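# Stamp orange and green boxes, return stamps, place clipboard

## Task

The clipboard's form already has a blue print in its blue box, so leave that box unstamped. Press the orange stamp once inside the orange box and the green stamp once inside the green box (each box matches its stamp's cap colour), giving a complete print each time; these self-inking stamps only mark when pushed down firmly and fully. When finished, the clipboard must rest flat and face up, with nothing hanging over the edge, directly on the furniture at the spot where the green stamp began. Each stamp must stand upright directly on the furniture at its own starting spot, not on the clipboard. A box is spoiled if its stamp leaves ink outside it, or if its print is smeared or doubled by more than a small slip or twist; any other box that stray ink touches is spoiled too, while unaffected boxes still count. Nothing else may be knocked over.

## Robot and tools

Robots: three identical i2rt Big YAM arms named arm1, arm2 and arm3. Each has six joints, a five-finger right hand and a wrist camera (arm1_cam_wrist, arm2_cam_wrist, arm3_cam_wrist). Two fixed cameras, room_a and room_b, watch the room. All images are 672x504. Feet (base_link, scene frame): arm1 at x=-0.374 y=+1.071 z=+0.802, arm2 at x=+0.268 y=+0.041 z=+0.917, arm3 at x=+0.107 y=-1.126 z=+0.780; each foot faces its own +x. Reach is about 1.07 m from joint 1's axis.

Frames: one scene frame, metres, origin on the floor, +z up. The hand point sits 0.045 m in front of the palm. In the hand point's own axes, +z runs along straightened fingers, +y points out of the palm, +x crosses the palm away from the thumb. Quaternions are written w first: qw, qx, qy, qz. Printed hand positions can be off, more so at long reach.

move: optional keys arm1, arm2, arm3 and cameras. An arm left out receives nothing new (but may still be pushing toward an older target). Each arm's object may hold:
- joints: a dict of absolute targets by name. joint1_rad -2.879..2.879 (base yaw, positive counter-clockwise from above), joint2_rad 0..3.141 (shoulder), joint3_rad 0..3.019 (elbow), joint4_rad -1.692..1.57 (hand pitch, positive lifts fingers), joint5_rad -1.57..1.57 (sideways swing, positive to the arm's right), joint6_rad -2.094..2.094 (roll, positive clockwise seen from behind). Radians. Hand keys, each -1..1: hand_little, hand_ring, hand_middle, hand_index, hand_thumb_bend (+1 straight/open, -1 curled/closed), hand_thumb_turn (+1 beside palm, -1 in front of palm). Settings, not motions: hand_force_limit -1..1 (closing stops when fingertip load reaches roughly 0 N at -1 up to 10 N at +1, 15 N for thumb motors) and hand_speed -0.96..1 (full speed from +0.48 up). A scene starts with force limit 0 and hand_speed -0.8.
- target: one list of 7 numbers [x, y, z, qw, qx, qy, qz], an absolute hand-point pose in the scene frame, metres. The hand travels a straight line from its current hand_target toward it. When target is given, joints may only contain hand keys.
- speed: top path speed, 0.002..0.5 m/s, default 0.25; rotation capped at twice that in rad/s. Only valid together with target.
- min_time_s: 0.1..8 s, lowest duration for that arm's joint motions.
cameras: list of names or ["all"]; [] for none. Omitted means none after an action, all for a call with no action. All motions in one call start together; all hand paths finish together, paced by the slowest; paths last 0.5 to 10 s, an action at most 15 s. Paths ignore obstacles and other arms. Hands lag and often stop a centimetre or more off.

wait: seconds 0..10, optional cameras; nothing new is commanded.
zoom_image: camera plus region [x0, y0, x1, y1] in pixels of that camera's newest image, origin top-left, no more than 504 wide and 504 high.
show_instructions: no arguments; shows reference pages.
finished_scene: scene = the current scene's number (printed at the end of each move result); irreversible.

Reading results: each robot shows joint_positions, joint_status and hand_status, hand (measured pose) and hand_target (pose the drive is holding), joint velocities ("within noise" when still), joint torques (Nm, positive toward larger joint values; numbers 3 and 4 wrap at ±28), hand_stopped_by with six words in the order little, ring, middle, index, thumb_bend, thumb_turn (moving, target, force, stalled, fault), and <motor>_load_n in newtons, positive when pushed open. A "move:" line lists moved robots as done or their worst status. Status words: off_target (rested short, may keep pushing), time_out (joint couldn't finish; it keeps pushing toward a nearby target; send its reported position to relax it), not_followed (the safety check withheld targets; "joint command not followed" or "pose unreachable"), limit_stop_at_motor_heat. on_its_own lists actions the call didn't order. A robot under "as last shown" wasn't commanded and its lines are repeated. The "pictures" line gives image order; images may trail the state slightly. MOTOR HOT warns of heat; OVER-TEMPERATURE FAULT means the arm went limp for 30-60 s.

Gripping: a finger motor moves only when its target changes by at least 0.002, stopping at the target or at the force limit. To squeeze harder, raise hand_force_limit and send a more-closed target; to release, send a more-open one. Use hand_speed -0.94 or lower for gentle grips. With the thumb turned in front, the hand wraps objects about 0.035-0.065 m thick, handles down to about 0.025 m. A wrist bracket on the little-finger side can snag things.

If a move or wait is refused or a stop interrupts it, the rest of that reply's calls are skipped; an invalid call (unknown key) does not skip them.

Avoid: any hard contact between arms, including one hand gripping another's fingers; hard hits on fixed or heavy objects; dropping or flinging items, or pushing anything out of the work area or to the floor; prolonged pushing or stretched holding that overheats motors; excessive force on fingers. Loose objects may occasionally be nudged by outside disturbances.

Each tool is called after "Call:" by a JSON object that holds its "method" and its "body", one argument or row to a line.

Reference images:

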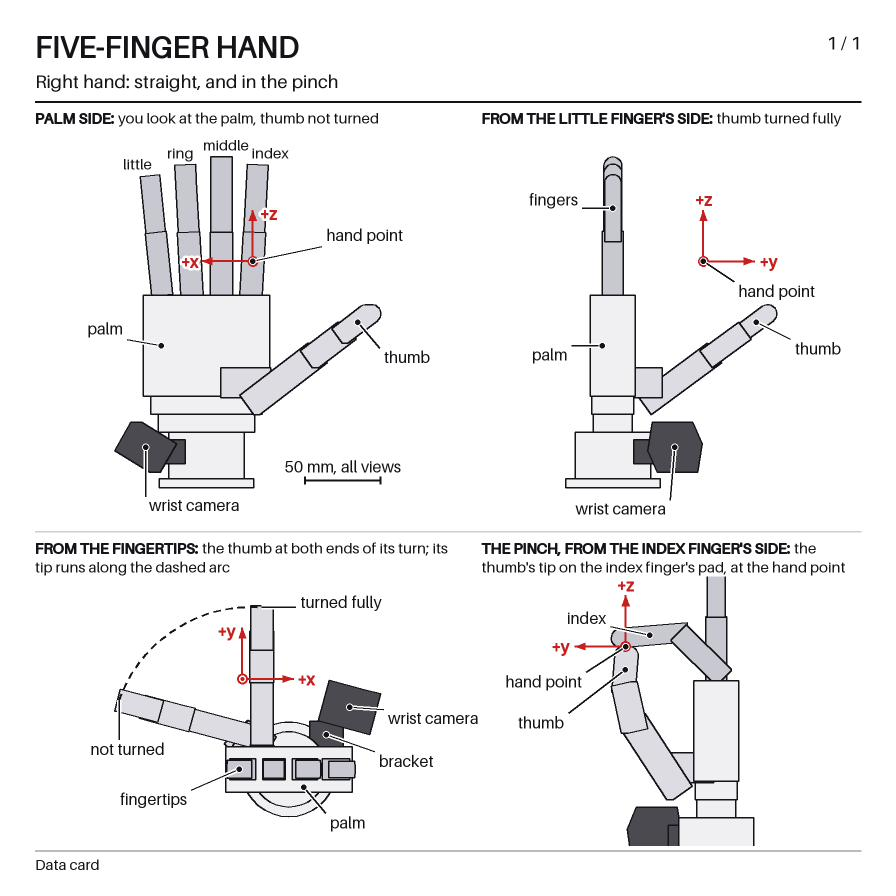

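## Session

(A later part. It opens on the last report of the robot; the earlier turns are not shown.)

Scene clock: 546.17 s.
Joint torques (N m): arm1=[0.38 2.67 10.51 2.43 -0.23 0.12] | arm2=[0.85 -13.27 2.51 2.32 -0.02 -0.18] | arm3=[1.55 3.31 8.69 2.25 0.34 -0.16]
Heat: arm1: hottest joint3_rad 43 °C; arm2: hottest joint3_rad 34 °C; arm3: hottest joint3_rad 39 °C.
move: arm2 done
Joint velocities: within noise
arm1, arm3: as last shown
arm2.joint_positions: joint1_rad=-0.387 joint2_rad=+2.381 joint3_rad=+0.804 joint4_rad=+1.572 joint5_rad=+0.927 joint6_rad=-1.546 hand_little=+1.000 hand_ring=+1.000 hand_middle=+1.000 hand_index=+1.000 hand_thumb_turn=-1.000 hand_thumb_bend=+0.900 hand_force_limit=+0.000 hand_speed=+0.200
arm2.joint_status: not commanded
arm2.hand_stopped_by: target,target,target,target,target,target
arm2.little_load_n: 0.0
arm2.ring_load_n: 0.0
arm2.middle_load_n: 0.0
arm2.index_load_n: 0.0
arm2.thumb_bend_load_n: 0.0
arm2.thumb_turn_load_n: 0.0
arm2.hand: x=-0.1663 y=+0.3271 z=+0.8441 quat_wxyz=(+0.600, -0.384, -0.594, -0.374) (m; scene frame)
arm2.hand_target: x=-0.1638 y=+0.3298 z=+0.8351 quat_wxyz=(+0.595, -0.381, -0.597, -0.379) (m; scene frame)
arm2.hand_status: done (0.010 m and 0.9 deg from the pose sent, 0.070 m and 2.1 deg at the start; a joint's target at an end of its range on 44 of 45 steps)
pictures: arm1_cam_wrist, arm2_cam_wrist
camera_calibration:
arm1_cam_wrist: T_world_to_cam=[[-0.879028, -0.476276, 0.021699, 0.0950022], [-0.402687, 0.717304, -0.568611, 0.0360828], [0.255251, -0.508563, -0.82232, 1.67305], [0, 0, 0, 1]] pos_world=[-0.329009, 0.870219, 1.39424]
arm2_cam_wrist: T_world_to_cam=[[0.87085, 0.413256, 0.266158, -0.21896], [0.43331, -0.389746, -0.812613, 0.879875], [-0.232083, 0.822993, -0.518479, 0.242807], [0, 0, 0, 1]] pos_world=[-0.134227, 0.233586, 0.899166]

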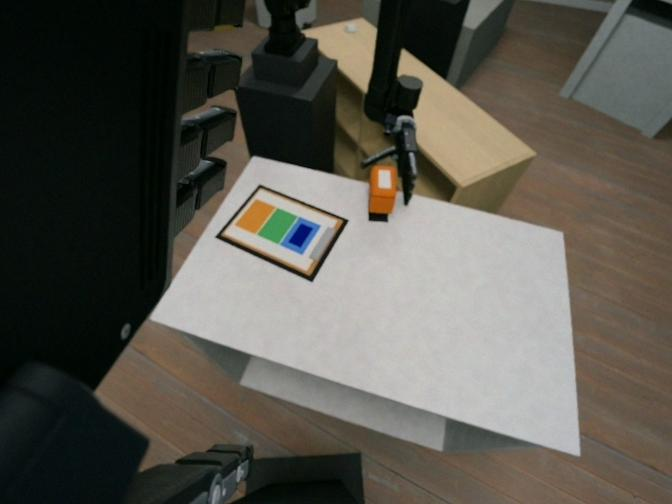

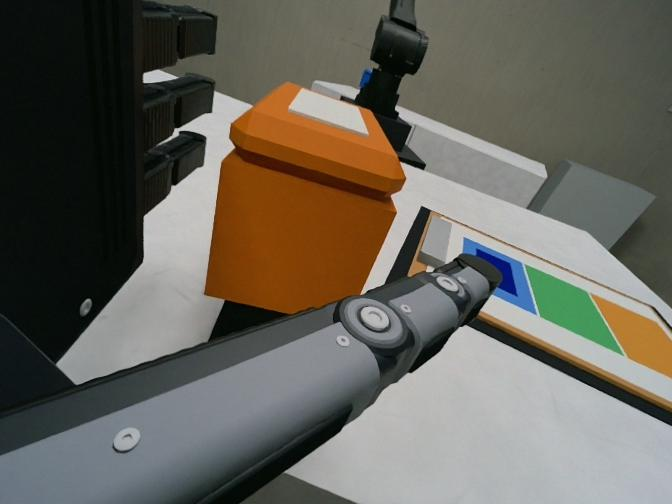

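Call:
{"method": "move", "body": {
  "arm2": {"target": [-0.1735, 0.3500, 0.835, -0.5964, 0.3799, 0.5964, 0.3799], "speed": 0.06, "joints": {"hand_thumb_bend": 1.0}},
  "cameras": ["arm2_cam_wrist", "arm1_cam_wrist"]
}}

Call:
{"method": "zoom_image", "body": {
  "camera": "arm1_cam_wrist",
  "region": [340, 110, 440, 240]
}}

Scene clock: 581.97 s.
Joint torques (N m): arm1=[-0.03 3.55 10.61 2.33 -0.2 0.14] | arm2=[0.79 -13.68 2.91 1.52 -0.03 -0.15] | arm3=[1.49 3.31 8.68 2.26 0.33 -0.16]
Heat: arm1: hottest joint3_rad 43 °C; arm2: hottest joint3_rad 33 °C; arm3: hottest joint3_rad 40 °C.
move: arm2 off_target
Joint velocities: within noise
arm1: as last shown
arm2.joint_positions: joint1_rad=-0.427 joint2_rad=+2.383 joint3_rad=+0.839 joint4_rad=+1.563 joint5_rad=+0.885 joint6_rad=-1.550 hand_little=+1.000 hand_ring=+1.000 hand_middle=+1.000 hand_index=+1.000 hand_thumb_turn=-1.000 hand_thumb_bend=+1.000 hand_force_limit=+0.000 hand_speed=+0.200
arm2.joint_status: all done
arm2.hand_stopped_by: target,target,target,target,target,target
arm2.little_load_n: 0.0
arm2.ring_load_n: 0.0
arm2.middle_load_n: 0.0
arm2.index_load_n: 0.0
arm2.thumb_bend_load_n: 0.0
arm2.thumb_turn_load_n: 0.0
arm2.hand: x=-0.1763 y=+0.3466 z=+0.8476 quat_wxyz=(+0.607, -0.385, -0.587, -0.372) (m; scene frame)
arm2.hand_target: x=-0.1732 y=+0.3499 z=+0.8353 quat_wxyz=(+0.596, -0.380, -0.596, -0.380) (m; scene frame)
arm2.hand_status: off_target (0.013 m and 1.9 deg from the pose sent, 0.026 m and 0.9 deg at the start)
arm3.joint_positions: joint1_rad=+1.587 joint2_rad=+0.632 joint3_rad=+1.505 joint4_rad=-1.385 joint5_rad=-0.003 joint6_rad=-1.291 hand_little=+1.000 hand_ring=+1.000 hand_middle=+1.000 hand_index=+1.000 hand_thumb_turn=+1.000 hand_thumb_bend=+1.000 hand_force_limit=+0.000 hand_speed=-0.800
arm3.joint_status: not commanded
arm3.hand_stopped_by: target,target,target,target,target,target
arm3.little_load_n: 0.0
arm3.ring_load_n: 0.0
arm3.middle_load_n: 0.0
arm3.index_load_n: 0.0
arm3.thumb_bend_load_n: 0.0
arm3.thumb_turn_load_n: 0.0
arm3.hand: x=+0.0349 y=-1.3314 z=+1.3102 quat_wxyz=(-0.324, -0.482, +0.715, -0.389) (m; scene frame)
arm3.hand_target: x=+0.0367 y=-1.3307 z=+1.3225 quat_wxyz=(-0.332, -0.485, +0.704, -0.398) (m; scene frame)
arm3.hand_status: not commanded
pictures: arm1_cam_wrist, arm2_cam_wrist
camera_calibration:
arm1_cam_wrist: T_world_to_cam=[[-0.879028, -0.476276, 0.021699, 0.0950022], [-0.402687, 0.717304, -0.568611, 0.0360828], [0.255251, -0.508563, -0.82232, 1.67305], [0, 0, 0, 1]] pos_world=[-0.329009, 0.870219, 1.39424]
arm2_cam_wrist: T_world_to_cam=[[0.875435, 0.412722, 0.251542, -0.205919], [0.417319, -0.382881, -0.824164, 0.89923], [-0.24384, 0.826476, -0.507425, 0.21356], [0, 0, 0, 1]] pos_world=[-0.142923, 0.252784, 0.901276]

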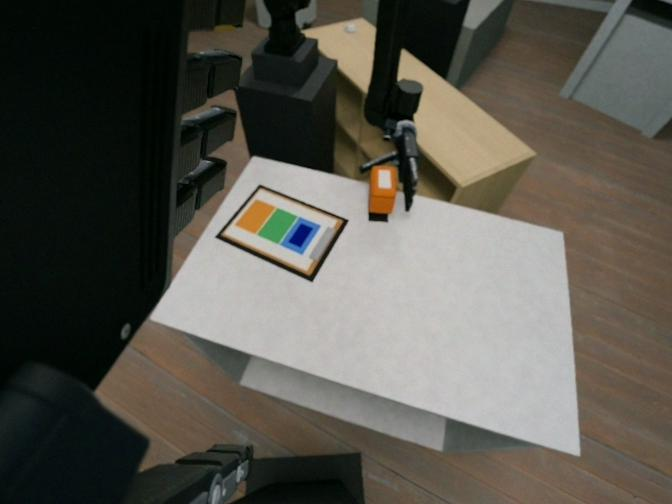

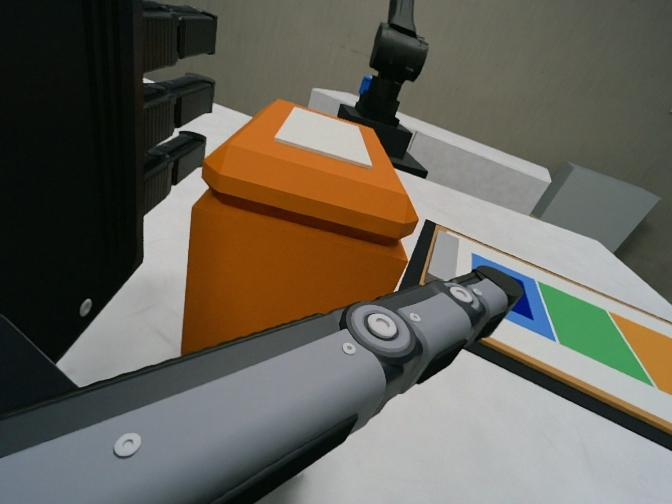

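Scaled by 3.877 from the camera's 672x504 image, which has a finer 960x720 frame.

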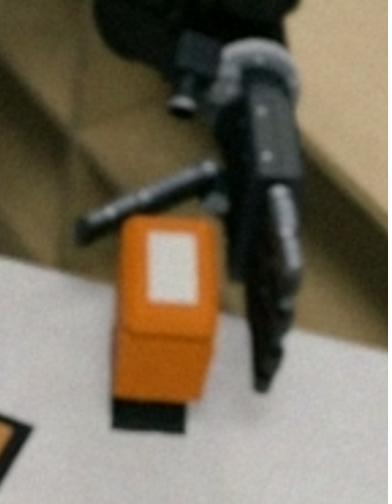

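Call:
{"method": "move", "body": {
  "arm2": {"target": [-0.1645, 0.3630, 0.831, -0.5964, 0.3799, 0.5964, 0.3799], "speed": 0.06},
  "cameras": ["arm2_cam_wrist", "arm1_cam_wrist"]
}}

Call:
{"method": "zoom_image", "body": {
  "camera": "arm1_cam_wrist",
  "region": [340, 110, 440, 240]
}}

Scene clock: 593.37 s.
Joint torques (N m): arm1=[-0.15 2.67 10.56 2.45 -0.25 0.14] | arm2=[0.73 -13.68 2.19 2.3 -0.03 -0.16] | arm3=[1.49 3.25 8.68 2.26 0.33 -0.17]
Heat: arm1: hottest joint3_rad 43 °C; arm2: hottest joint3_rad 33 °C; arm3: hottest joint3_rad 40 °C.
move: arm2 off_target
Joint velocities: within noise
arm1.joint_positions: joint1_rad=+1.491 joint2_rad=+0.614 joint3_rad=+1.322 joint4_rad=-1.165 joint5_rad=+0.001 joint6_rad=-1.311 hand_little=+1.000 hand_ring=+1.000 hand_middle=+1.000 hand_index=+1.000 hand_thumb_turn=+1.000 hand_thumb_bend=+1.000 hand_force_limit=+0.000 hand_speed=-0.800
arm1.joint_status: not commanded
arm1.hand_stopped_by: target,target,target,target,target,target
arm1.little_load_n: 0.0
arm1.ring_load_n: 0.0
arm1.middle_load_n: 0.0
arm1.index_load_n: 0.0
arm1.thumb_bend_load_n: 0.0
arm1.thumb_turn_load_n: 0.0
arm1.hand: x=-0.3025 y=+0.8150 z=+1.2963 quat_wxyz=(+0.219, +0.658, -0.535, +0.482) (m; scene frame)
arm1.hand_target: x=-0.3003 y=+0.8175 z=+1.3067 quat_wxyz=(+0.217, +0.653, -0.532, +0.494) (m; scene frame)
arm1.hand_status: not commanded
arm2.joint_positions: joint1_rad=-0.462 joint2_rad=+2.396 joint3_rad=+0.839 joint4_rad=+1.563 joint5_rad=+0.850 joint6_rad=-1.550 hand_little=+1.000 hand_ring=+1.000 hand_middle=+1.000 hand_index=+1.000 hand_thumb_turn=-1.000 hand_thumb_bend=+1.000 hand_force_limit=+0.000 hand_speed=+0.200
arm2.joint_status: not commanded
arm2.hand_stopped_by: target,target,target,target,target,target
arm2.little_load_n: 0.0
arm2.ring_load_n: 0.0
arm2.middle_load_n: 0.5
arm2.index_load_n: 0.0
arm2.thumb_bend_load_n: 0.0
arm2.thumb_turn_load_n: 0.0
arm2.hand: x=-0.1699 y=+0.3603 z=+0.8415 quat_wxyz=(+0.603, -0.383, -0.592, -0.374) (m; scene frame)
arm2.hand_target: x=-0.1642 y=+0.3629 z=+0.8311 quat_wxyz=(+0.596, -0.380, -0.597, -0.380) (m; scene frame)
arm2.hand_status: off_target (0.012 m and 1.2 deg from the pose sent, 0.026 m and 1.9 deg at the start)
arm3: as last shown
pictures: arm1_cam_wrist, arm2_cam_wrist
camera_calibration:
arm1_cam_wrist: T_world_to_cam=[[-0.879028, -0.476276, 0.021699, 0.0950022], [-0.402687, 0.717304, -0.568611, 0.0360828], [0.255251, -0.508563, -0.82232, 1.67305], [0, 0, 0, 1]] pos_world=[-0.329009, 0.870219, 1.39424]
arm2_cam_wrist: T_world_to_cam=[[0.872052, 0.413705, 0.261483, -0.224874], [0.427888, -0.385142, -0.817666, 0.893913], [-0.237564, 0.824933, -0.512883, 0.206962], [0, 0, 0, 1]] pos_world=[-0.137226, 0.266585, 0.895871]

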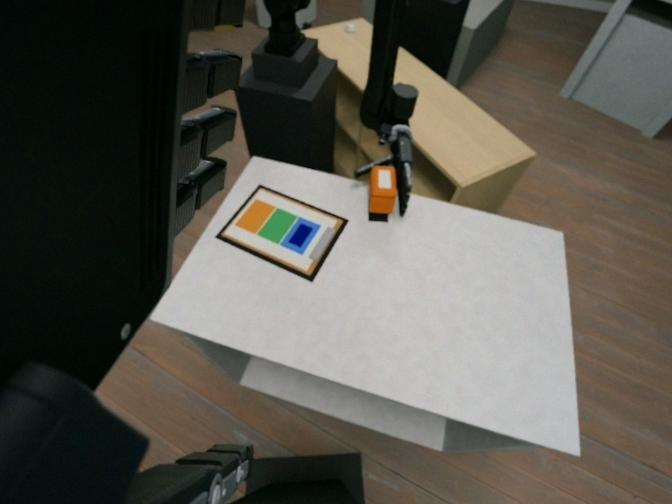

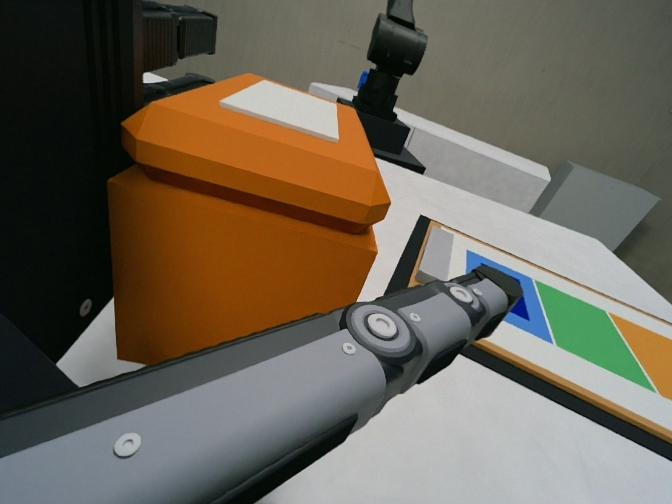

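Scaled by 3.877 from the camera's 672x504 image, which has a finer 960x720 frame.

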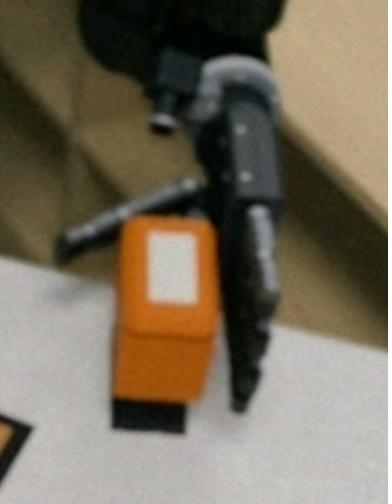

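Call:
{"method": "move", "body": {
  "arm2": {"joints": {"hand_thumb_bend": -0.4, "hand_speed": -0.86, "hand_force_limit": 0.0}},
  "cameras": ["arm2_cam_wrist", "arm1_cam_wrist"]
}}

Call:
{"method": "zoom_image", "body": {
  "camera": "arm1_cam_wrist",
  "region": [340, 110, 440, 240]
}}

Scene clock: 606.13 s.
Joint torques (N m): arm1=[-0.44 3.66 10.47 2.21 -0.23 0.18] | arm2=[0.67 -13.8 2.17 2.3 -0.08 -0.08] | arm3=[1.49 3.25 8.69 2.25 0.33 -0.17]
Heat: arm1: hottest joint3_rad 43 °C; arm2: hottest joint3_rad 33 °C; arm3: hottest joint3_rad 40 °C.
move: arm2 off_target
Joint velocities: within noise
arm1, arm3: as last shown
arm2.joint_positions: joint1_rad=-0.462 joint2_rad=+2.397 joint3_rad=+0.839 joint4_rad=+1.563 joint5_rad=+0.852 joint6_rad=-1.558 hand_little=+1.000 hand_ring=+1.000 hand_middle=+1.000 hand_index=+1.000 hand_thumb_turn=-1.000 hand_thumb_bend=+0.589 hand_force_limit=+0.000 hand_speed=-0.860
arm2.joint_status: hand_thumb_bend off_target (ended at +0.589, target -0.400); the others done
arm2.hand_stopped_by: target,target,target,target,force,target
arm2.little_load_n: 0.0
arm2.ring_load_n: 0.0
arm2.middle_load_n: 0.0
arm2.index_load_n: 0.5
arm2.thumb_bend_load_n: 1.0
arm2.thumb_turn_load_n: 0.5
arm2.hand: x=-0.1692 y=+0.3604 z=+0.8414 quat_wxyz=(+0.601, -0.381, -0.593, -0.377) (m; scene frame)
arm2.hand_target: x=-0.1642 y=+0.3629 z=+0.8312 quat_wxyz=(+0.596, -0.380, -0.597, -0.380) (m; scene frame)
arm2.hand_status: not commanded
pictures: arm1_cam_wrist, arm2_cam_wrist
camera_calibration:
arm1_cam_wrist: T_world_to_cam=[[-0.879028, -0.476276, 0.021699, 0.0950022], [-0.402687, 0.717304, -0.568611, 0.0360828], [0.255251, -0.508563, -0.82232, 1.67305], [0, 0, 0, 1]] pos_world=[-0.329009, 0.870219, 1.39424]
arm2_cam_wrist: T_world_to_cam=[[0.870522, 0.411453, 0.269997, -0.232216], [0.434026, -0.383274, -0.815305, 0.891937], [-0.231977, 0.826927, -0.51223, 0.20669], [0, 0, 0, 1]] pos_world=[-0.137027, 0.266484, 0.895771]

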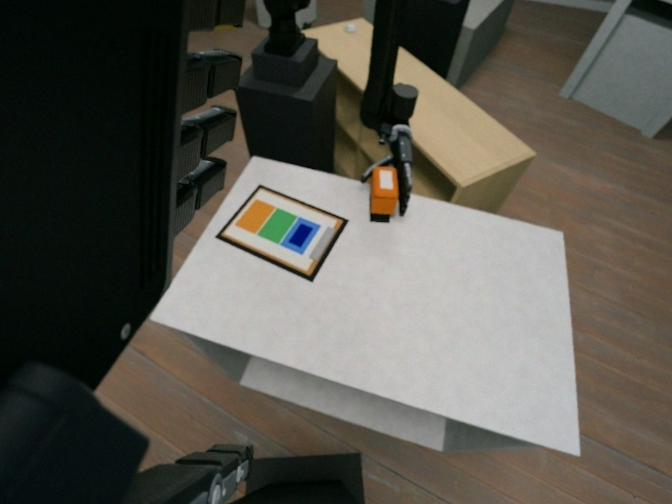

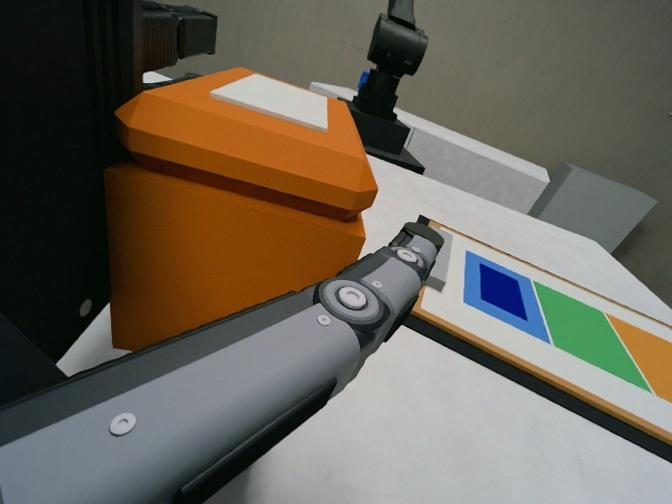

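Scaled by 3.877 from the camera's 672x504 image, which has a finer 960x720 frame.

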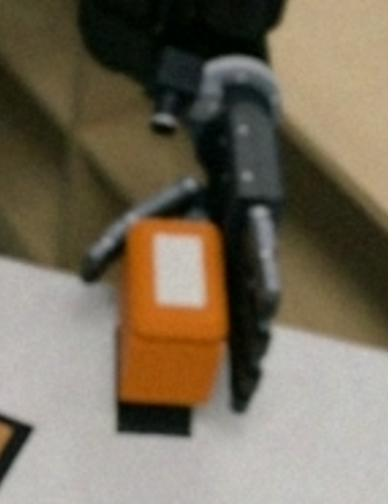

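Call:
{"method": "move", "body": {
  "arm2": {"target": [-0.1570, 0.3595, 0.831, -0.5964, 0.3799, 0.5964, 0.3799], "speed": 0.04},
  "cameras": []
}}

Call:
{"method": "move", "body": {
  "arm2": {"joints": {"hand_thumb_bend": -0.45, "hand_speed": -0.86, "hand_force_limit": 0.2}},
  "cameras": ["arm2_cam_wrist", "arm1_cam_wrist"]
}}

Call:
{"method": "zoom_image", "body": {
  "camera": "arm1_cam_wrist",
  "region": [340, 110, 440, 240]
}}

Scene clock: 619.33 s.
Joint torques (N m): arm1=[-0.09 3.84 10.44 2.48 -0.21 0.11] | arm2=[0.97 -14.04 1.1 2.36 0.09 -0.02] | arm3=[1.49 3.25 8.69 2.24 0.33 -0.16]
Heat: arm1: hottest joint3_rad 44 °C; arm2: hottest joint3_rad 33 °C; arm3: hottest joint3_rad 40 °C.
move: arm2 off_target
Joint velocities: within noise
arm1, arm3: as last shown
arm2.joint_positions: joint1_rad=-0.462 joint2_rad=+2.397 joint3_rad=+0.829 joint4_rad=+1.572 joint5_rad=+0.852 joint6_rad=-1.558 hand_little=+1.000 hand_ring=+1.000 hand_middle=+1.000 hand_index=+1.000 hand_thumb_turn=-1.000 hand_thumb_bend=+0.589 hand_force_limit=+0.000 hand_speed=-0.860
arm2.joint_status: not commanded
arm2.hand_stopped_by: target,target,target,target,force,target
arm2.little_load_n: 0.0
arm2.ring_load_n: 0.0
arm2.middle_load_n: 0.0
arm2.index_load_n: 0.0
arm2.thumb_bend_load_n: 0.0
arm2.thumb_turn_load_n: 0.0
arm2.hand: x=-0.1652 y=+0.3592 z=+0.8409 quat_wxyz=(+0.600, -0.381, -0.594, -0.377) (m; scene frame)
arm2.hand_target: x=-0.1570 y=+0.3595 z=+0.8313 quat_wxyz=(+0.594, -0.381, -0.598, -0.379) (m; scene frame)
arm2.hand_status: off_target (0.013 m and 0.6 deg from the pose sent, 0.016 m and 0.8 deg at the start; a joint's target at an end of its range on 22 of 29 steps)
pictures: none
No camera images: "cameras" was empty.

Scene clock: 620.10 s.
Joint torques (N m): arm1=[-0.67 3.43 10.62 2.3 -0.22 0.14] | arm2=[1.03 -14.1 1.1 2.35 0.1 -0.01] | arm3=[1.49 3.31 8.68 2.24 0.33 -0.17]
Heat: arm1: hottest joint3_rad 44 °C; arm2: hottest joint3_rad 33 °C; arm3: hottest joint3_rad 40 °C.
move: arm2 off_target
Joint velocities: within noise
arm1, arm3: as last shown
arm1.index_load_n: 0.5
arm2.joint_positions: joint1_rad=-0.462 joint2_rad=+2.397 joint3_rad=+0.828 joint4_rad=+1.572 joint5_rad=+0.852 joint6_rad=-1.558 hand_little=+1.000 hand_ring=+1.000 hand_middle=+1.000 hand_index=+1.000 hand_thumb_turn=-1.000 hand_thumb_bend=+0.515 hand_force_limit=+0.200 hand_speed=-0.860
arm2.joint_status: hand_thumb_bend off_target (ended at +0.515, target -0.450); the others done
arm2.hand_stopped_by: target,target,target,target,force,target
arm2.little_load_n: 0.0
arm2.ring_load_n: 0.0
arm2.middle_load_n: 0.0
arm2.index_load_n: 0.0
arm2.thumb_bend_load_n: 10.0
arm2.thumb_turn_load_n: -1.5
arm2.hand: x=-0.1650 y=+0.3592 z=+0.8409 quat_wxyz=(+0.600, -0.381, -0.594, -0.377) (m; scene frame)
arm2.hand_target: x=-0.1569 y=+0.3595 z=+0.8312 quat_wxyz=(+0.594, -0.381, -0.598, -0.379) (m; scene frame)
arm2.hand_status: not commanded
pictures: arm1_cam_wrist, arm2_cam_wrist
camera_calibration:
arm1_cam_wrist: T_world_to_cam=[[-0.879028, -0.476276, 0.021699, 0.0950022], [-0.402687, 0.717304, -0.568611, 0.0360828], [0.255251, -0.508563, -0.82232, 1.67305], [0, 0, 0, 1]] pos_world=[-0.329009, 0.870219, 1.39424]
arm2_cam_wrist: T_world_to_cam=[[0.869771, 0.411999, 0.271578, -0.236756], [0.435921, -0.383621, -0.81413, 0.888706], [-0.231237, 0.826494, -0.513261, 0.209542], [0, 0, 0, 1]] pos_world=[-0.133028, 0.265284, 0.89537]

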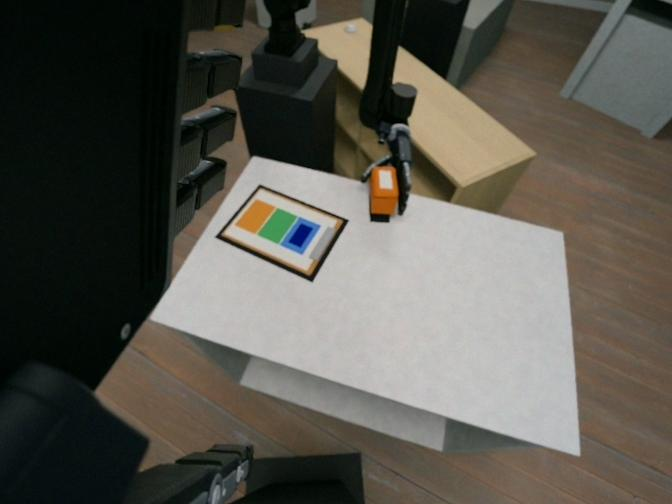

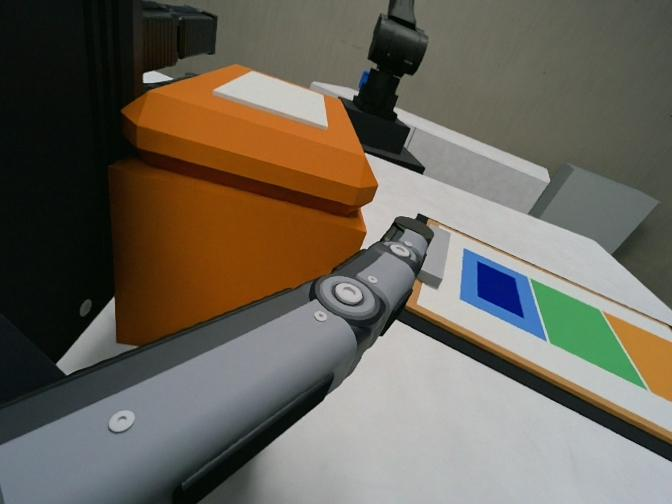

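Scaled by 3.877 from the camera's 672x504 image, which has a finer 960x720 frame.

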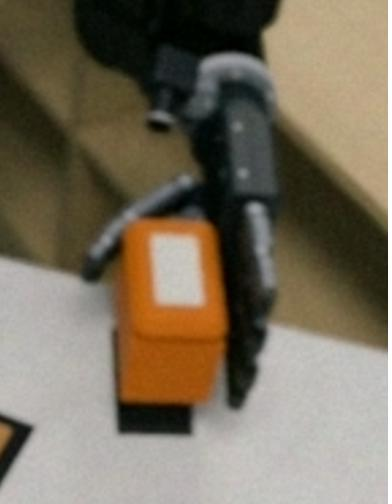

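Call:
{"method": "move", "body": {
  "arm2": {"joints": {"hand_thumb_bend": 0.8, "hand_speed": -0.5}},
  "cameras": []
}}

Call:
{"method": "move", "body": {
  "arm2": {"target": [-0.151, 0.3445, 0.832, -0.5964, 0.3799, 0.5964, 0.3799], "speed": 0.05},
  "cameras": ["arm2_cam_wrist", "arm1_cam_wrist"]
}}

Call:
{"method": "zoom_image", "body": {
  "camera": "arm1_cam_wrist",
  "region": [340, 110, 440, 240]
}}

Scene clock: 654.70 s.
Joint torques (N m): arm1=[-0.09 3.66 10.73 2.37 -0.23 0.08] | arm2=[0.97 -14.04 1.1 2.35 0.1 -0.01] | arm3=[1.44 3.25 8.68 2.24 0.33 -0.16]
Heat: arm1: hottest joint3_rad 44 °C; arm2: hottest joint3_rad 32 °C; arm3: hottest joint3_rad 40 °C.
move: arm2 done
Joint velocities: within noise
arm1, arm3: as last shown
arm1.index_load_n: 0.0
arm2.joint_positions: joint1_rad=-0.462 joint2_rad=+2.397 joint3_rad=+0.828 joint4_rad=+1.572 joint5_rad=+0.852 joint6_rad=-1.558 hand_little=+1.000 hand_ring=+1.000 hand_middle=+1.000 hand_index=+1.000 hand_thumb_turn=-1.000 hand_thumb_bend=+0.800 hand_force_limit=+0.200 hand_speed=-0.500
arm2.joint_status: all done
arm2.hand_stopped_by: target,target,target,target,target,target
arm2.little_load_n: 0.0
arm2.ring_load_n: 0.0
arm2.middle_load_n: 0.0
arm2.index_load_n: 0.0
arm2.thumb_bend_load_n: 0.5
arm2.thumb_turn_load_n: 0.5
arm2.hand: x=-0.1650 y=+0.3592 z=+0.8409 quat_wxyz=(+0.600, -0.381, -0.594, -0.377) (m; scene frame)
arm2.hand_target: x=-0.1569 y=+0.3595 z=+0.8312 quat_wxyz=(+0.594, -0.382, -0.598, -0.379) (m; scene frame)
arm2.hand_status: not commanded
pictures: none
No camera images: "cameras" was empty.

Scene clock: 655.70 s.
Joint torques (N m): arm1=[-0.15 2.78 10.41 2.4 -0.19 0.14] | arm2=[2.14 -14.74 0.9 2.28 0.31 0.08] | arm3=[1.44 3.31 8.69 2.25 0.33 -0.17]
Heat: arm1: hottest joint3_rad 44 °C; arm2: hottest joint3_rad 32 °C; arm3: hottest joint3_rad 40 °C.
move: arm2 done
Joint velocities: within noise
arm1, arm3: as last shown
arm2.joint_positions: joint1_rad=-0.443 joint2_rad=+2.397 joint3_rad=+0.799 joint4_rad=+1.573 joint5_rad=+0.879 joint6_rad=-1.552 hand_little=+1.000 hand_ring=+1.000 hand_middle=+1.000 hand_index=+1.000 hand_thumb_turn=-1.000 hand_thumb_bend=+0.800 hand_force_limit=+0.200 hand_speed=-0.500
arm2.joint_status: not commanded
arm2.hand_stopped_by: target,target,target,target,target,target
arm2.little_load_n: 0.0
arm2.ring_load_n: 0.0
arm2.middle_load_n: 0.0
arm2.index_load_n: 0.0
arm2.thumb_bend_load_n: 0.0
arm2.thumb_turn_load_n: 0.5
arm2.hand: x=-0.1538 y=+0.3487 z=+0.8363 quat_wxyz=(+0.590, -0.382, -0.601, -0.381) (m; scene frame)
arm2.hand_target: x=-0.1513 y=+0.3446 z=+0.8321 quat_wxyz=(+0.591, -0.384, -0.600, -0.378) (m; scene frame)
arm2.hand_status: done (0.007 m and 0.9 deg from the pose sent, 0.022 m and 0.7 deg at the start; a joint's target at an end of its range on 30 of 30 steps)
pictures: arm1_cam_wrist, arm2_cam_wrist
camera_calibration:
arm1_cam_wrist: T_world_to_cam=[[-0.879028, -0.476276, 0.021699, 0.0950022], [-0.402687, 0.717304, -0.568611, 0.0360828], [0.255251, -0.508563, -0.82232, 1.67305], [0, 0, 0, 1]] pos_world=[-0.329009, 0.870219, 1.39424]
arm2_cam_wrist: T_world_to_cam=[[0.867295, 0.406629, 0.287147, -0.252511], [0.45046, -0.395588, -0.800372, 0.871034], [-0.211862, 0.823506, -0.526262, 0.233344], [0, 0, 0, 1]] pos_world=[-0.123928, 0.255089, 0.892459]

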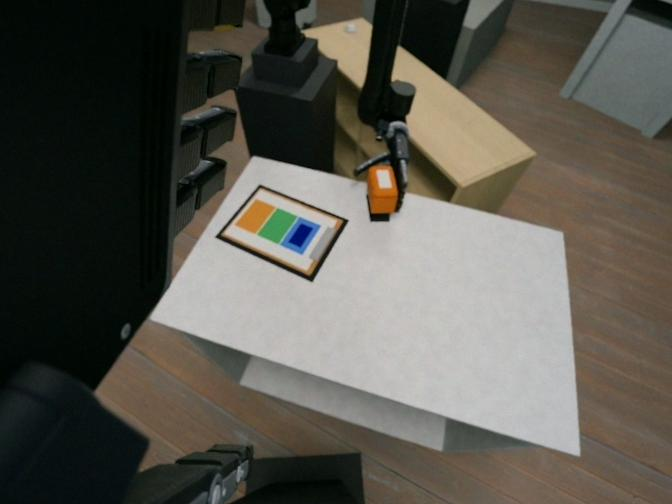

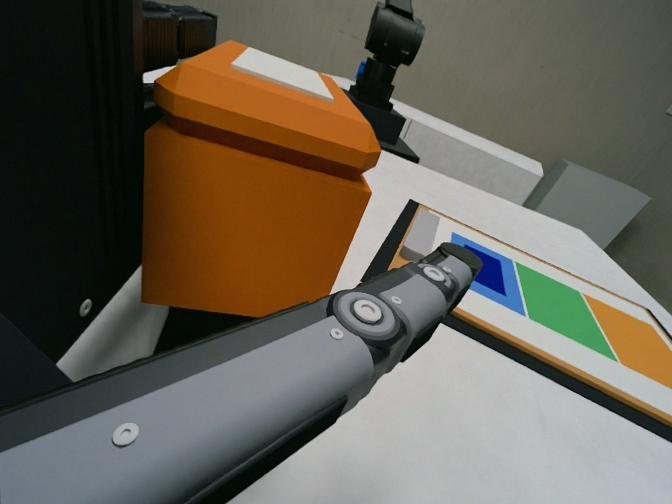

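Scaled by 3.877 from the camera's 672x504 image, which has a finer 960x720 frame.

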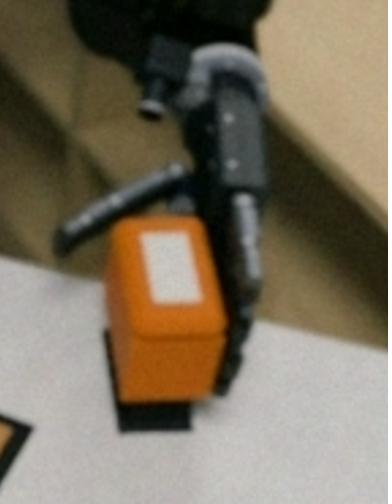

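Call:
{"method": "move", "body": {
  "arm2": {"joints": {"hand_thumb_bend": -0.5, "hand_speed": -0.86, "hand_force_limit": 0.1}},
  "cameras": ["arm2_cam_wrist", "arm1_cam_wrist"]
}}

Call:
{"method": "zoom_image", "body": {
  "camera": "arm1_cam_wrist",
  "region": [340, 110, 440, 240]
}}

Scene clock: 670.50 s.
Joint torques (N m): arm1=[0.03 2.49 10.41 2.39 -0.23 0.08] | arm2=[1.96 -14.68 0.91 2.26 0.22 0.06] | arm3=[1.49 3.25 8.69 2.24 0.33 -0.16]
Heat: arm1: hottest joint3_rad 44 °C; arm2: hottest joint3_rad 32 °C; arm3: hottest joint3_rad 40 °C.
move: arm2 off_target
Joint velocities: within noise
arm1, arm3: as last shown
arm2.joint_positions: joint1_rad=-0.442 joint2_rad=+2.397 joint3_rad=+0.799 joint4_rad=+1.574 joint5_rad=+0.882 joint6_rad=-1.551 hand_little=+1.000 hand_ring=+1.000 hand_middle=+1.000 hand_index=+1.000 hand_thumb_turn=-1.000 hand_thumb_bend=+0.316 hand_force_limit=+0.100 hand_speed=-0.860
arm2.joint_status: hand_thumb_bend off_target (ended at +0.316, target -0.500); the others done
arm2.hand_stopped_by: target,target,target,target,force,target
arm2.little_load_n: 0.0
arm2.ring_load_n: 0.0
arm2.middle_load_n: 0.0
arm2.index_load_n: 0.5
arm2.thumb_bend_load_n: 7.5
arm2.thumb_turn_load_n: -0.5
arm2.hand: x=-0.1533 y=+0.3483 z=+0.8363 quat_wxyz=(+0.590, -0.383, -0.600, -0.381) (m; scene frame)
arm2.hand_target: x=-0.1512 y=+0.3446 z=+0.8321 quat_wxyz=(+0.591, -0.384, -0.600, -0.378) (m; scene frame)
arm2.hand_status: not commanded
pictures: arm1_cam_wrist, arm2_cam_wrist
camera_calibration:
arm1_cam_wrist: T_world_to_cam=[[-0.879028, -0.476276, 0.021699, 0.0950022], [-0.402687, 0.717304, -0.568611, 0.0360828], [0.255251, -0.508563, -0.82232, 1.67305], [0, 0, 0, 1]] pos_world=[-0.329009, 0.870219, 1.39424]
arm2_cam_wrist: T_world_to_cam=[[0.868587, 0.405082, 0.285423, -0.250692], [0.448277, -0.39683, -0.800983, 0.871242], [-0.211199, 0.823672, -0.52627, 0.233826], [0, 0, 0, 1]] pos_world=[-0.123426, 0.25469, 0.892459]

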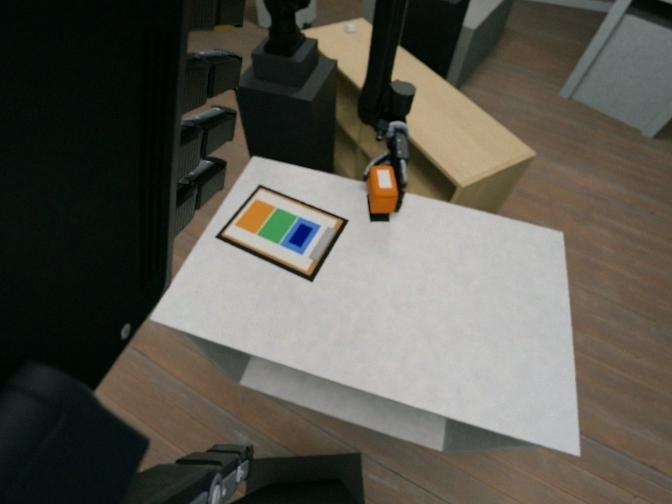

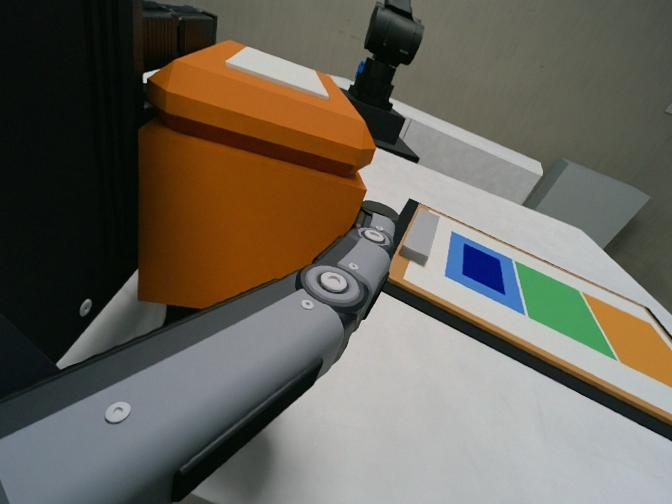

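Scaled by 3.877 from the camera's 672x504 image, which has a finer 960x720 frame.

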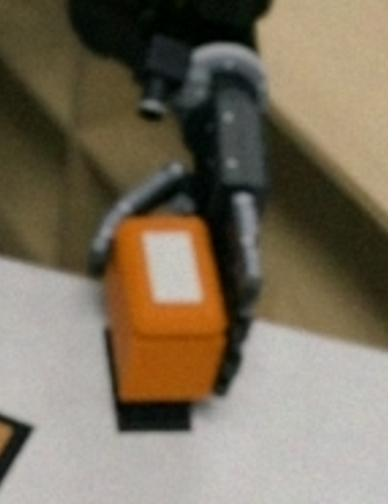

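Call:
{"method": "move", "body": {
  "arm2": {"joints": {"hand_thumb_bend": 0.8, "hand_speed": -0.5}},
  "cameras": []
}}

Call:
{"method": "move", "body": {
  "arm2": {"target": [-0.159, 0.3345, 0.834, -0.5572, 0.4353, 0.5572, 0.4353], "speed": 0.05},
  "cameras": ["arm2_cam_wrist", "arm1_cam_wrist"]
}}

Call:
{"method": "zoom_image", "body": {
  "camera": "arm1_cam_wrist",
  "region": [340, 110, 440, 240]
}}

Scene clock: 682.33 s.
Joint torques (N m): arm1=[0.26 2.9 10.62 2.33 -0.24 0.14] | arm2=[2.02 -14.68 0.92 2.22 0.21 0.06] | arm3=[1.49 3.25 8.66 2.26 0.33 -0.17]
Heat: arm1: hottest joint3_rad 44 °C; arm2: hottest joint3_rad 32 °C; arm3: hottest joint3_rad 40 °C.
move: arm2 done
Joint velocities: within noise
arm1: as last shown
arm2.joint_positions: joint1_rad=-0.442 joint2_rad=+2.397 joint3_rad=+0.799 joint4_rad=+1.574 joint5_rad=+0.882 joint6_rad=-1.551 hand_little=+1.000 hand_ring=+1.000 hand_middle=+1.000 hand_index=+1.000 hand_thumb_turn=-1.000 hand_thumb_bend=+0.800 hand_force_limit=+0.100 hand_speed=-0.500
arm2.joint_status: all done
arm2.hand_stopped_by: target,target,target,target,target,target
arm2.little_load_n: 0.0
arm2.ring_load_n: 0.0
arm2.middle_load_n: 0.0
arm2.index_load_n: 0.0
arm2.thumb_bend_load_n: 0.0
arm2.thumb_turn_load_n: 0.0
arm2.hand: x=-0.1533 y=+0.3483 z=+0.8363 quat_wxyz=(+0.590, -0.383, -0.600, -0.381) (m; scene frame)
arm2.hand_target: x=-0.1512 y=+0.3446 z=+0.8321 quat_wxyz=(+0.591, -0.384, -0.600, -0.378) (m; scene frame)
arm2.hand_status: not commanded
arm3.joint_positions: joint1_rad=+1.587 joint2_rad=+0.632 joint3_rad=+1.505 joint4_rad=-1.385 joint5_rad=-0.003 joint6_rad=-1.291 hand_little=+1.000 hand_ring=+1.000 hand_middle=+1.000 hand_index=+1.000 hand_thumb_turn=+1.000 hand_thumb_bend=+1.000 hand_force_limit=+0.000 hand_speed=-0.800
arm3.joint_status: not commanded
arm3.hand_stopped_by: target,target,target,target,target,target
arm3.little_load_n: 0.0
arm3.ring_load_n: 0.0
arm3.middle_load_n: 0.0
arm3.index_load_n: 0.0
arm3.thumb_bend_load_n: 0.0
arm3.thumb_turn_load_n: 0.0
arm3.hand: x=+0.0349 y=-1.3314 z=+1.3102 quat_wxyz=(-0.324, -0.482, +0.715, -0.389) (m; scene frame)
arm3.hand_target: x=+0.0367 y=-1.3307 z=+1.3225 quat_wxyz=(-0.332, -0.485, +0.704, -0.398) (m; scene frame)
arm3.hand_status: not commanded
pictures: none
No camera images: "cameras" was empty.

Scene clock: 684.77 s.
Joint torques (N m): arm1=[-0.09 3.49 10.56 2.3 -0.21 0.12] | arm2=[2.32 -14.74 3.11 1.35 0.19 -0.12] | arm3=[1.44 3.31 8.68 2.25 0.33 -0.16]
Heat: arm1: hottest joint3_rad 44 °C; arm2: hottest joint3_rad 32 °C; arm3: hottest joint3_rad 40 °C.
move: arm2 done
Joint velocities: within noise
arm1.joint_positions: joint1_rad=+1.491 joint2_rad=+0.614 joint3_rad=+1.322 joint4_rad=-1.165 joint5_rad=+0.001 joint6_rad=-1.311 hand_little=+1.000 hand_ring=+1.000 hand_middle=+1.000 hand_index=+1.000 hand_thumb_turn=+1.000 hand_thumb_bend=+1.000 hand_force_limit=+0.000 hand_speed=-0.800
arm1.joint_status: not commanded
arm1.hand_stopped_by: target,target,target,target,target,target
arm1.little_load_n: 0.0
arm1.ring_load_n: 0.0
arm1.middle_load_n: 0.0
arm1.index_load_n: 0.0
arm1.thumb_bend_load_n: 0.0
arm1.thumb_turn_load_n: 0.0
arm1.hand: x=-0.3025 y=+0.8150 z=+1.2963 quat_wxyz=(+0.219, +0.658, -0.535, +0.482) (m; scene frame)
arm1.hand_target: x=-0.3003 y=+0.8175 z=+1.3067 quat_wxyz=(+0.217, +0.653, -0.532, +0.494) (m; scene frame)
arm1.hand_status: not commanded
arm2.joint_positions: joint1_rad=-0.394 joint2_rad=+2.397 joint3_rad=+0.894 joint4_rad=+1.510 joint5_rad=+1.122 joint6_rad=-1.551 hand_little=+1.000 hand_ring=+1.000 hand_middle=+1.000 hand_index=+1.000 hand_thumb_turn=-1.000 hand_thumb_bend=+0.800 hand_force_limit=+0.100 hand_speed=-0.500
arm2.joint_status: not commanded
arm2.hand_stopped_by: target,target,target,target,target,target
arm2.little_load_n: 0.0
arm2.ring_load_n: 0.0
arm2.middle_load_n: 0.0
arm2.index_load_n: 0.0
arm2.thumb_bend_load_n: 0.0
arm2.thumb_turn_load_n: 0.0
arm2.hand: x=-0.1558 y=+0.3383 z=+0.8414 quat_wxyz=(+0.562, -0.441, -0.550, -0.433) (m; scene frame)
arm2.hand_target: x=-0.1589 y=+0.3344 z=+0.8341 quat_wxyz=(+0.557, -0.435, -0.557, -0.435) (m; scene frame)
arm2.hand_status: done (0.009 m and 1.3 deg from the pose sent, 0.015 m and 10.6 deg at the start)
arm3: as last shown
pictures: arm1_cam_wrist, arm2_cam_wrist
camera_calibration:
arm1_cam_wrist: T_world_to_cam=[[-0.879028, -0.476276, 0.021699, 0.0950022], [-0.402687, 0.717304, -0.568611, 0.0360828], [0.255251, -0.508563, -0.82232, 1.67305], [0, 0, 0, 1]] pos_world=[-0.329009, 0.870219, 1.39424]
arm2_cam_wrist: T_world_to_cam=[[0.937631, 0.229233, 0.261344, -0.155343], [0.341301, -0.464197, -0.817334, 0.892292], [-0.0660451, 0.855555, -0.513483, 0.245329], [0, 0, 0, 1]] pos_world=[-0.142683, 0.239916, 0.895871]

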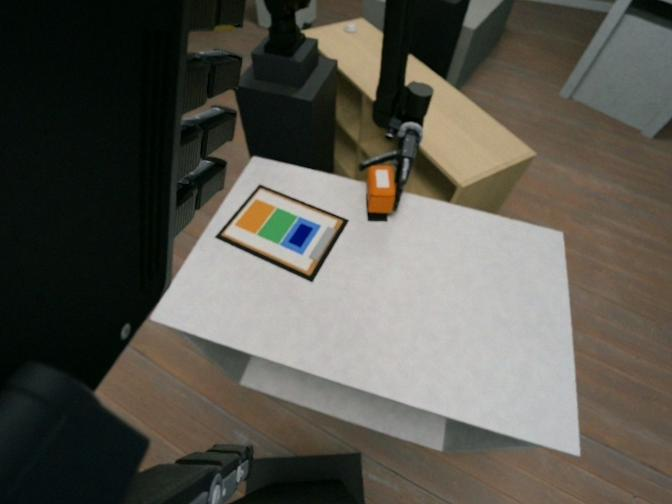

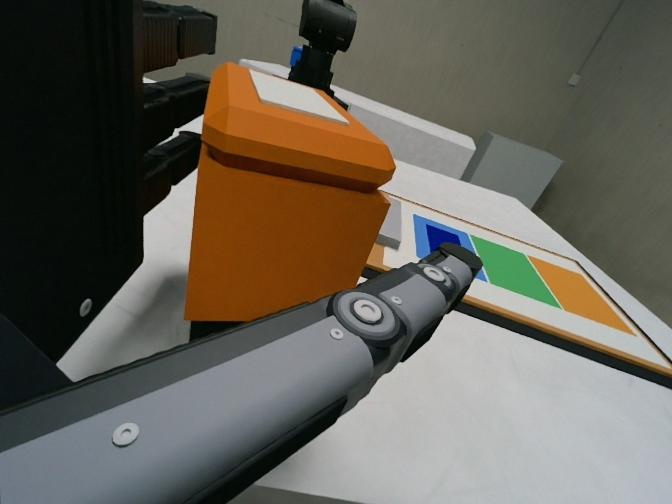

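Scaled by 3.877 from the camera's 672x504 image, which has a finer 960x720 frame.

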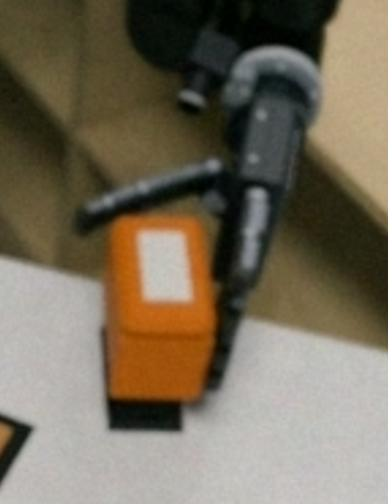

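Call:
{"method": "zoom_image", "body": {
  "camera": "arm1_cam_wrist",
  "region": [355, 155, 415, 230]
}}

Call:
{"method": "zoom_image", "body": {
  "camera": "arm2_cam_wrist",
  "region": [140, 50, 440, 340]
}}

Scaled by 6.720 from the camera's 672x504 image, which has a finer 960x720 frame.

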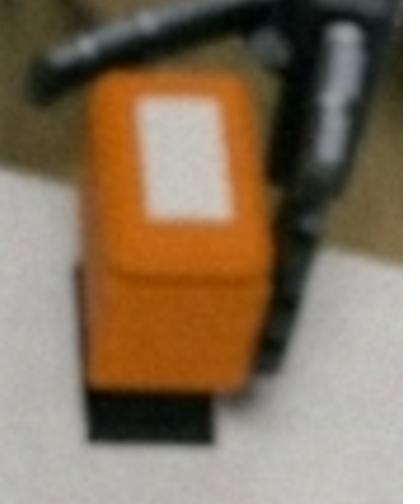

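Scaled by 1.680 from the camera's 672x504 image, which has a finer 960x720 frame.

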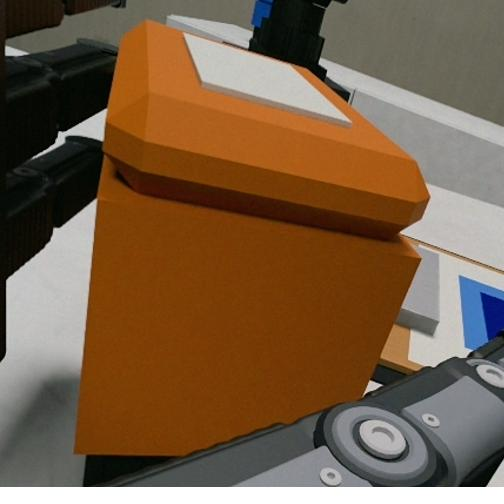

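Call:
{"method": "move", "body": {
  "arm2": {"target": [-0.154, 0.3385, 0.836, -0.6061, 0.3642, 0.6061, 0.3642], "speed": 0.05},
  "cameras": ["arm2_cam_wrist", "arm1_cam_wrist"]
}}

Call:
{"method": "zoom_image", "body": {
  "camera": "arm1_cam_wrist",
  "region": [345, 125, 425, 230]
}}

Scene clock: 711.97 s.
Joint torques (N m): arm1=[0.09 3.31 10.69 2.47 -0.23 0.14] | arm2=[0.56 -15.79 0.81 2.39 0.02 0.09] | arm3=[1.49 3.37 8.69 2.26 0.33 -0.17]
Heat: arm1: hottest joint3_rad 44 °C; arm2: hottest joint3_rad 32 °C; arm3: hottest joint3_rad 40 °C.
move: arm2 off_target
Joint velocities: within noise
arm1, arm3: as last shown
arm1.ring_load_n: -0.5
arm2.joint_positions: joint1_rad=-0.420 joint2_rad=+2.397 joint3_rad=+0.769 joint4_rad=+1.571 joint5_rad=+0.844 joint6_rad=-1.548 hand_little=+1.000 hand_ring=+1.000 hand_middle=+1.000 hand_index=+1.000 hand_thumb_turn=-1.000 hand_thumb_bend=+0.800 hand_force_limit=+0.100 hand_speed=-0.500
arm2.joint_status: not commanded
arm2.hand_stopped_by: target,target,target,target,target,target
arm2.little_load_n: 0.0
arm2.ring_load_n: 0.0
arm2.middle_load_n: 0.0
arm2.index_load_n: 0.0
arm2.thumb_bend_load_n: 0.0
arm2.thumb_turn_load_n: 0.5
arm2.hand: x=-0.1554 y=+0.3345 z=+0.8312 quat_wxyz=(+0.590, -0.363, -0.622, -0.365) (m; scene frame)
arm2.hand_target: x=-0.1541 y=+0.3386 z=+0.8361 quat_wxyz=(+0.597, -0.371, -0.612, -0.362) (m; scene frame)
arm2.hand_status: off_target (0.006 m and 2.6 deg from the pose sent, 0.006 m and 14.4 deg at the start; a joint's target at an end of its range on 44 of 89 steps)
pictures: arm1_cam_wrist, arm2_cam_wrist
camera_calibration:
arm1_cam_wrist: T_world_to_cam=[[-0.879028, -0.476276, 0.021699, 0.0950022], [-0.402687, 0.717304, -0.568611, 0.0360828], [0.255251, -0.508563, -0.82232, 1.67305], [0, 0, 0, 1]] pos_world=[-0.329009, 0.870219, 1.39424]
arm2_cam_wrist: T_world_to_cam=[[0.833986, 0.459497, 0.3055, -0.28202], [0.494729, -0.377499, -0.782775, 0.848149], [-0.244357, 0.803963, -0.542155, 0.25671], [0, 0, 0, 1]] pos_world=[-0.121674, 0.243377, 0.889244]

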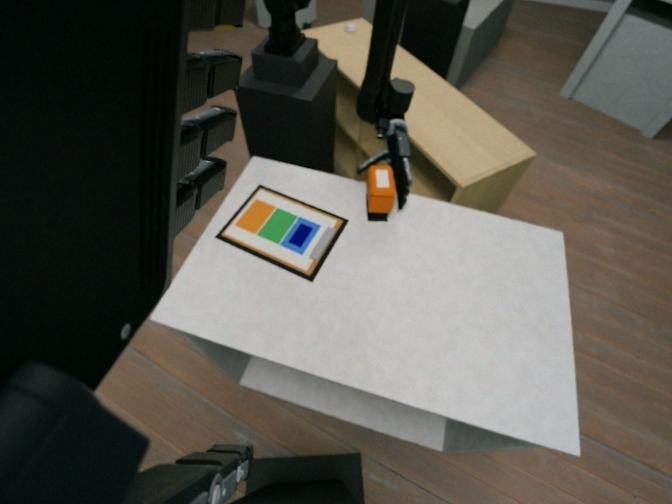

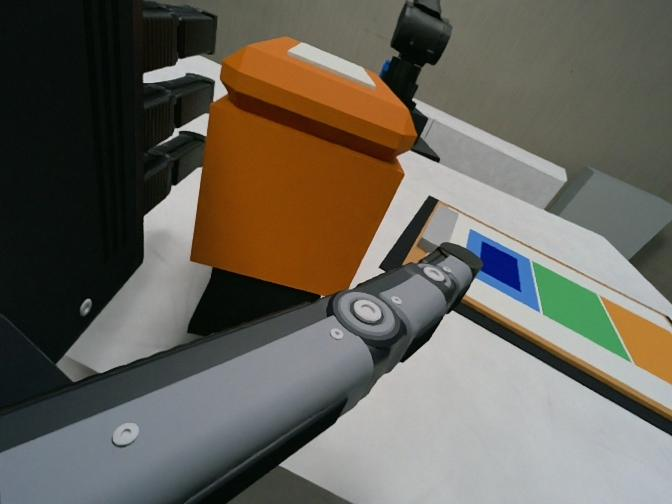

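Scaled by 4.800 from the camera's 672x504 image, which has a finer 960x720 frame.

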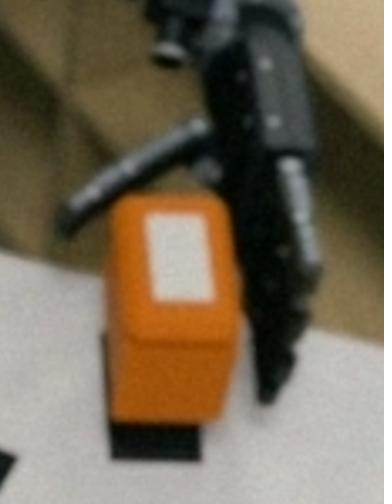

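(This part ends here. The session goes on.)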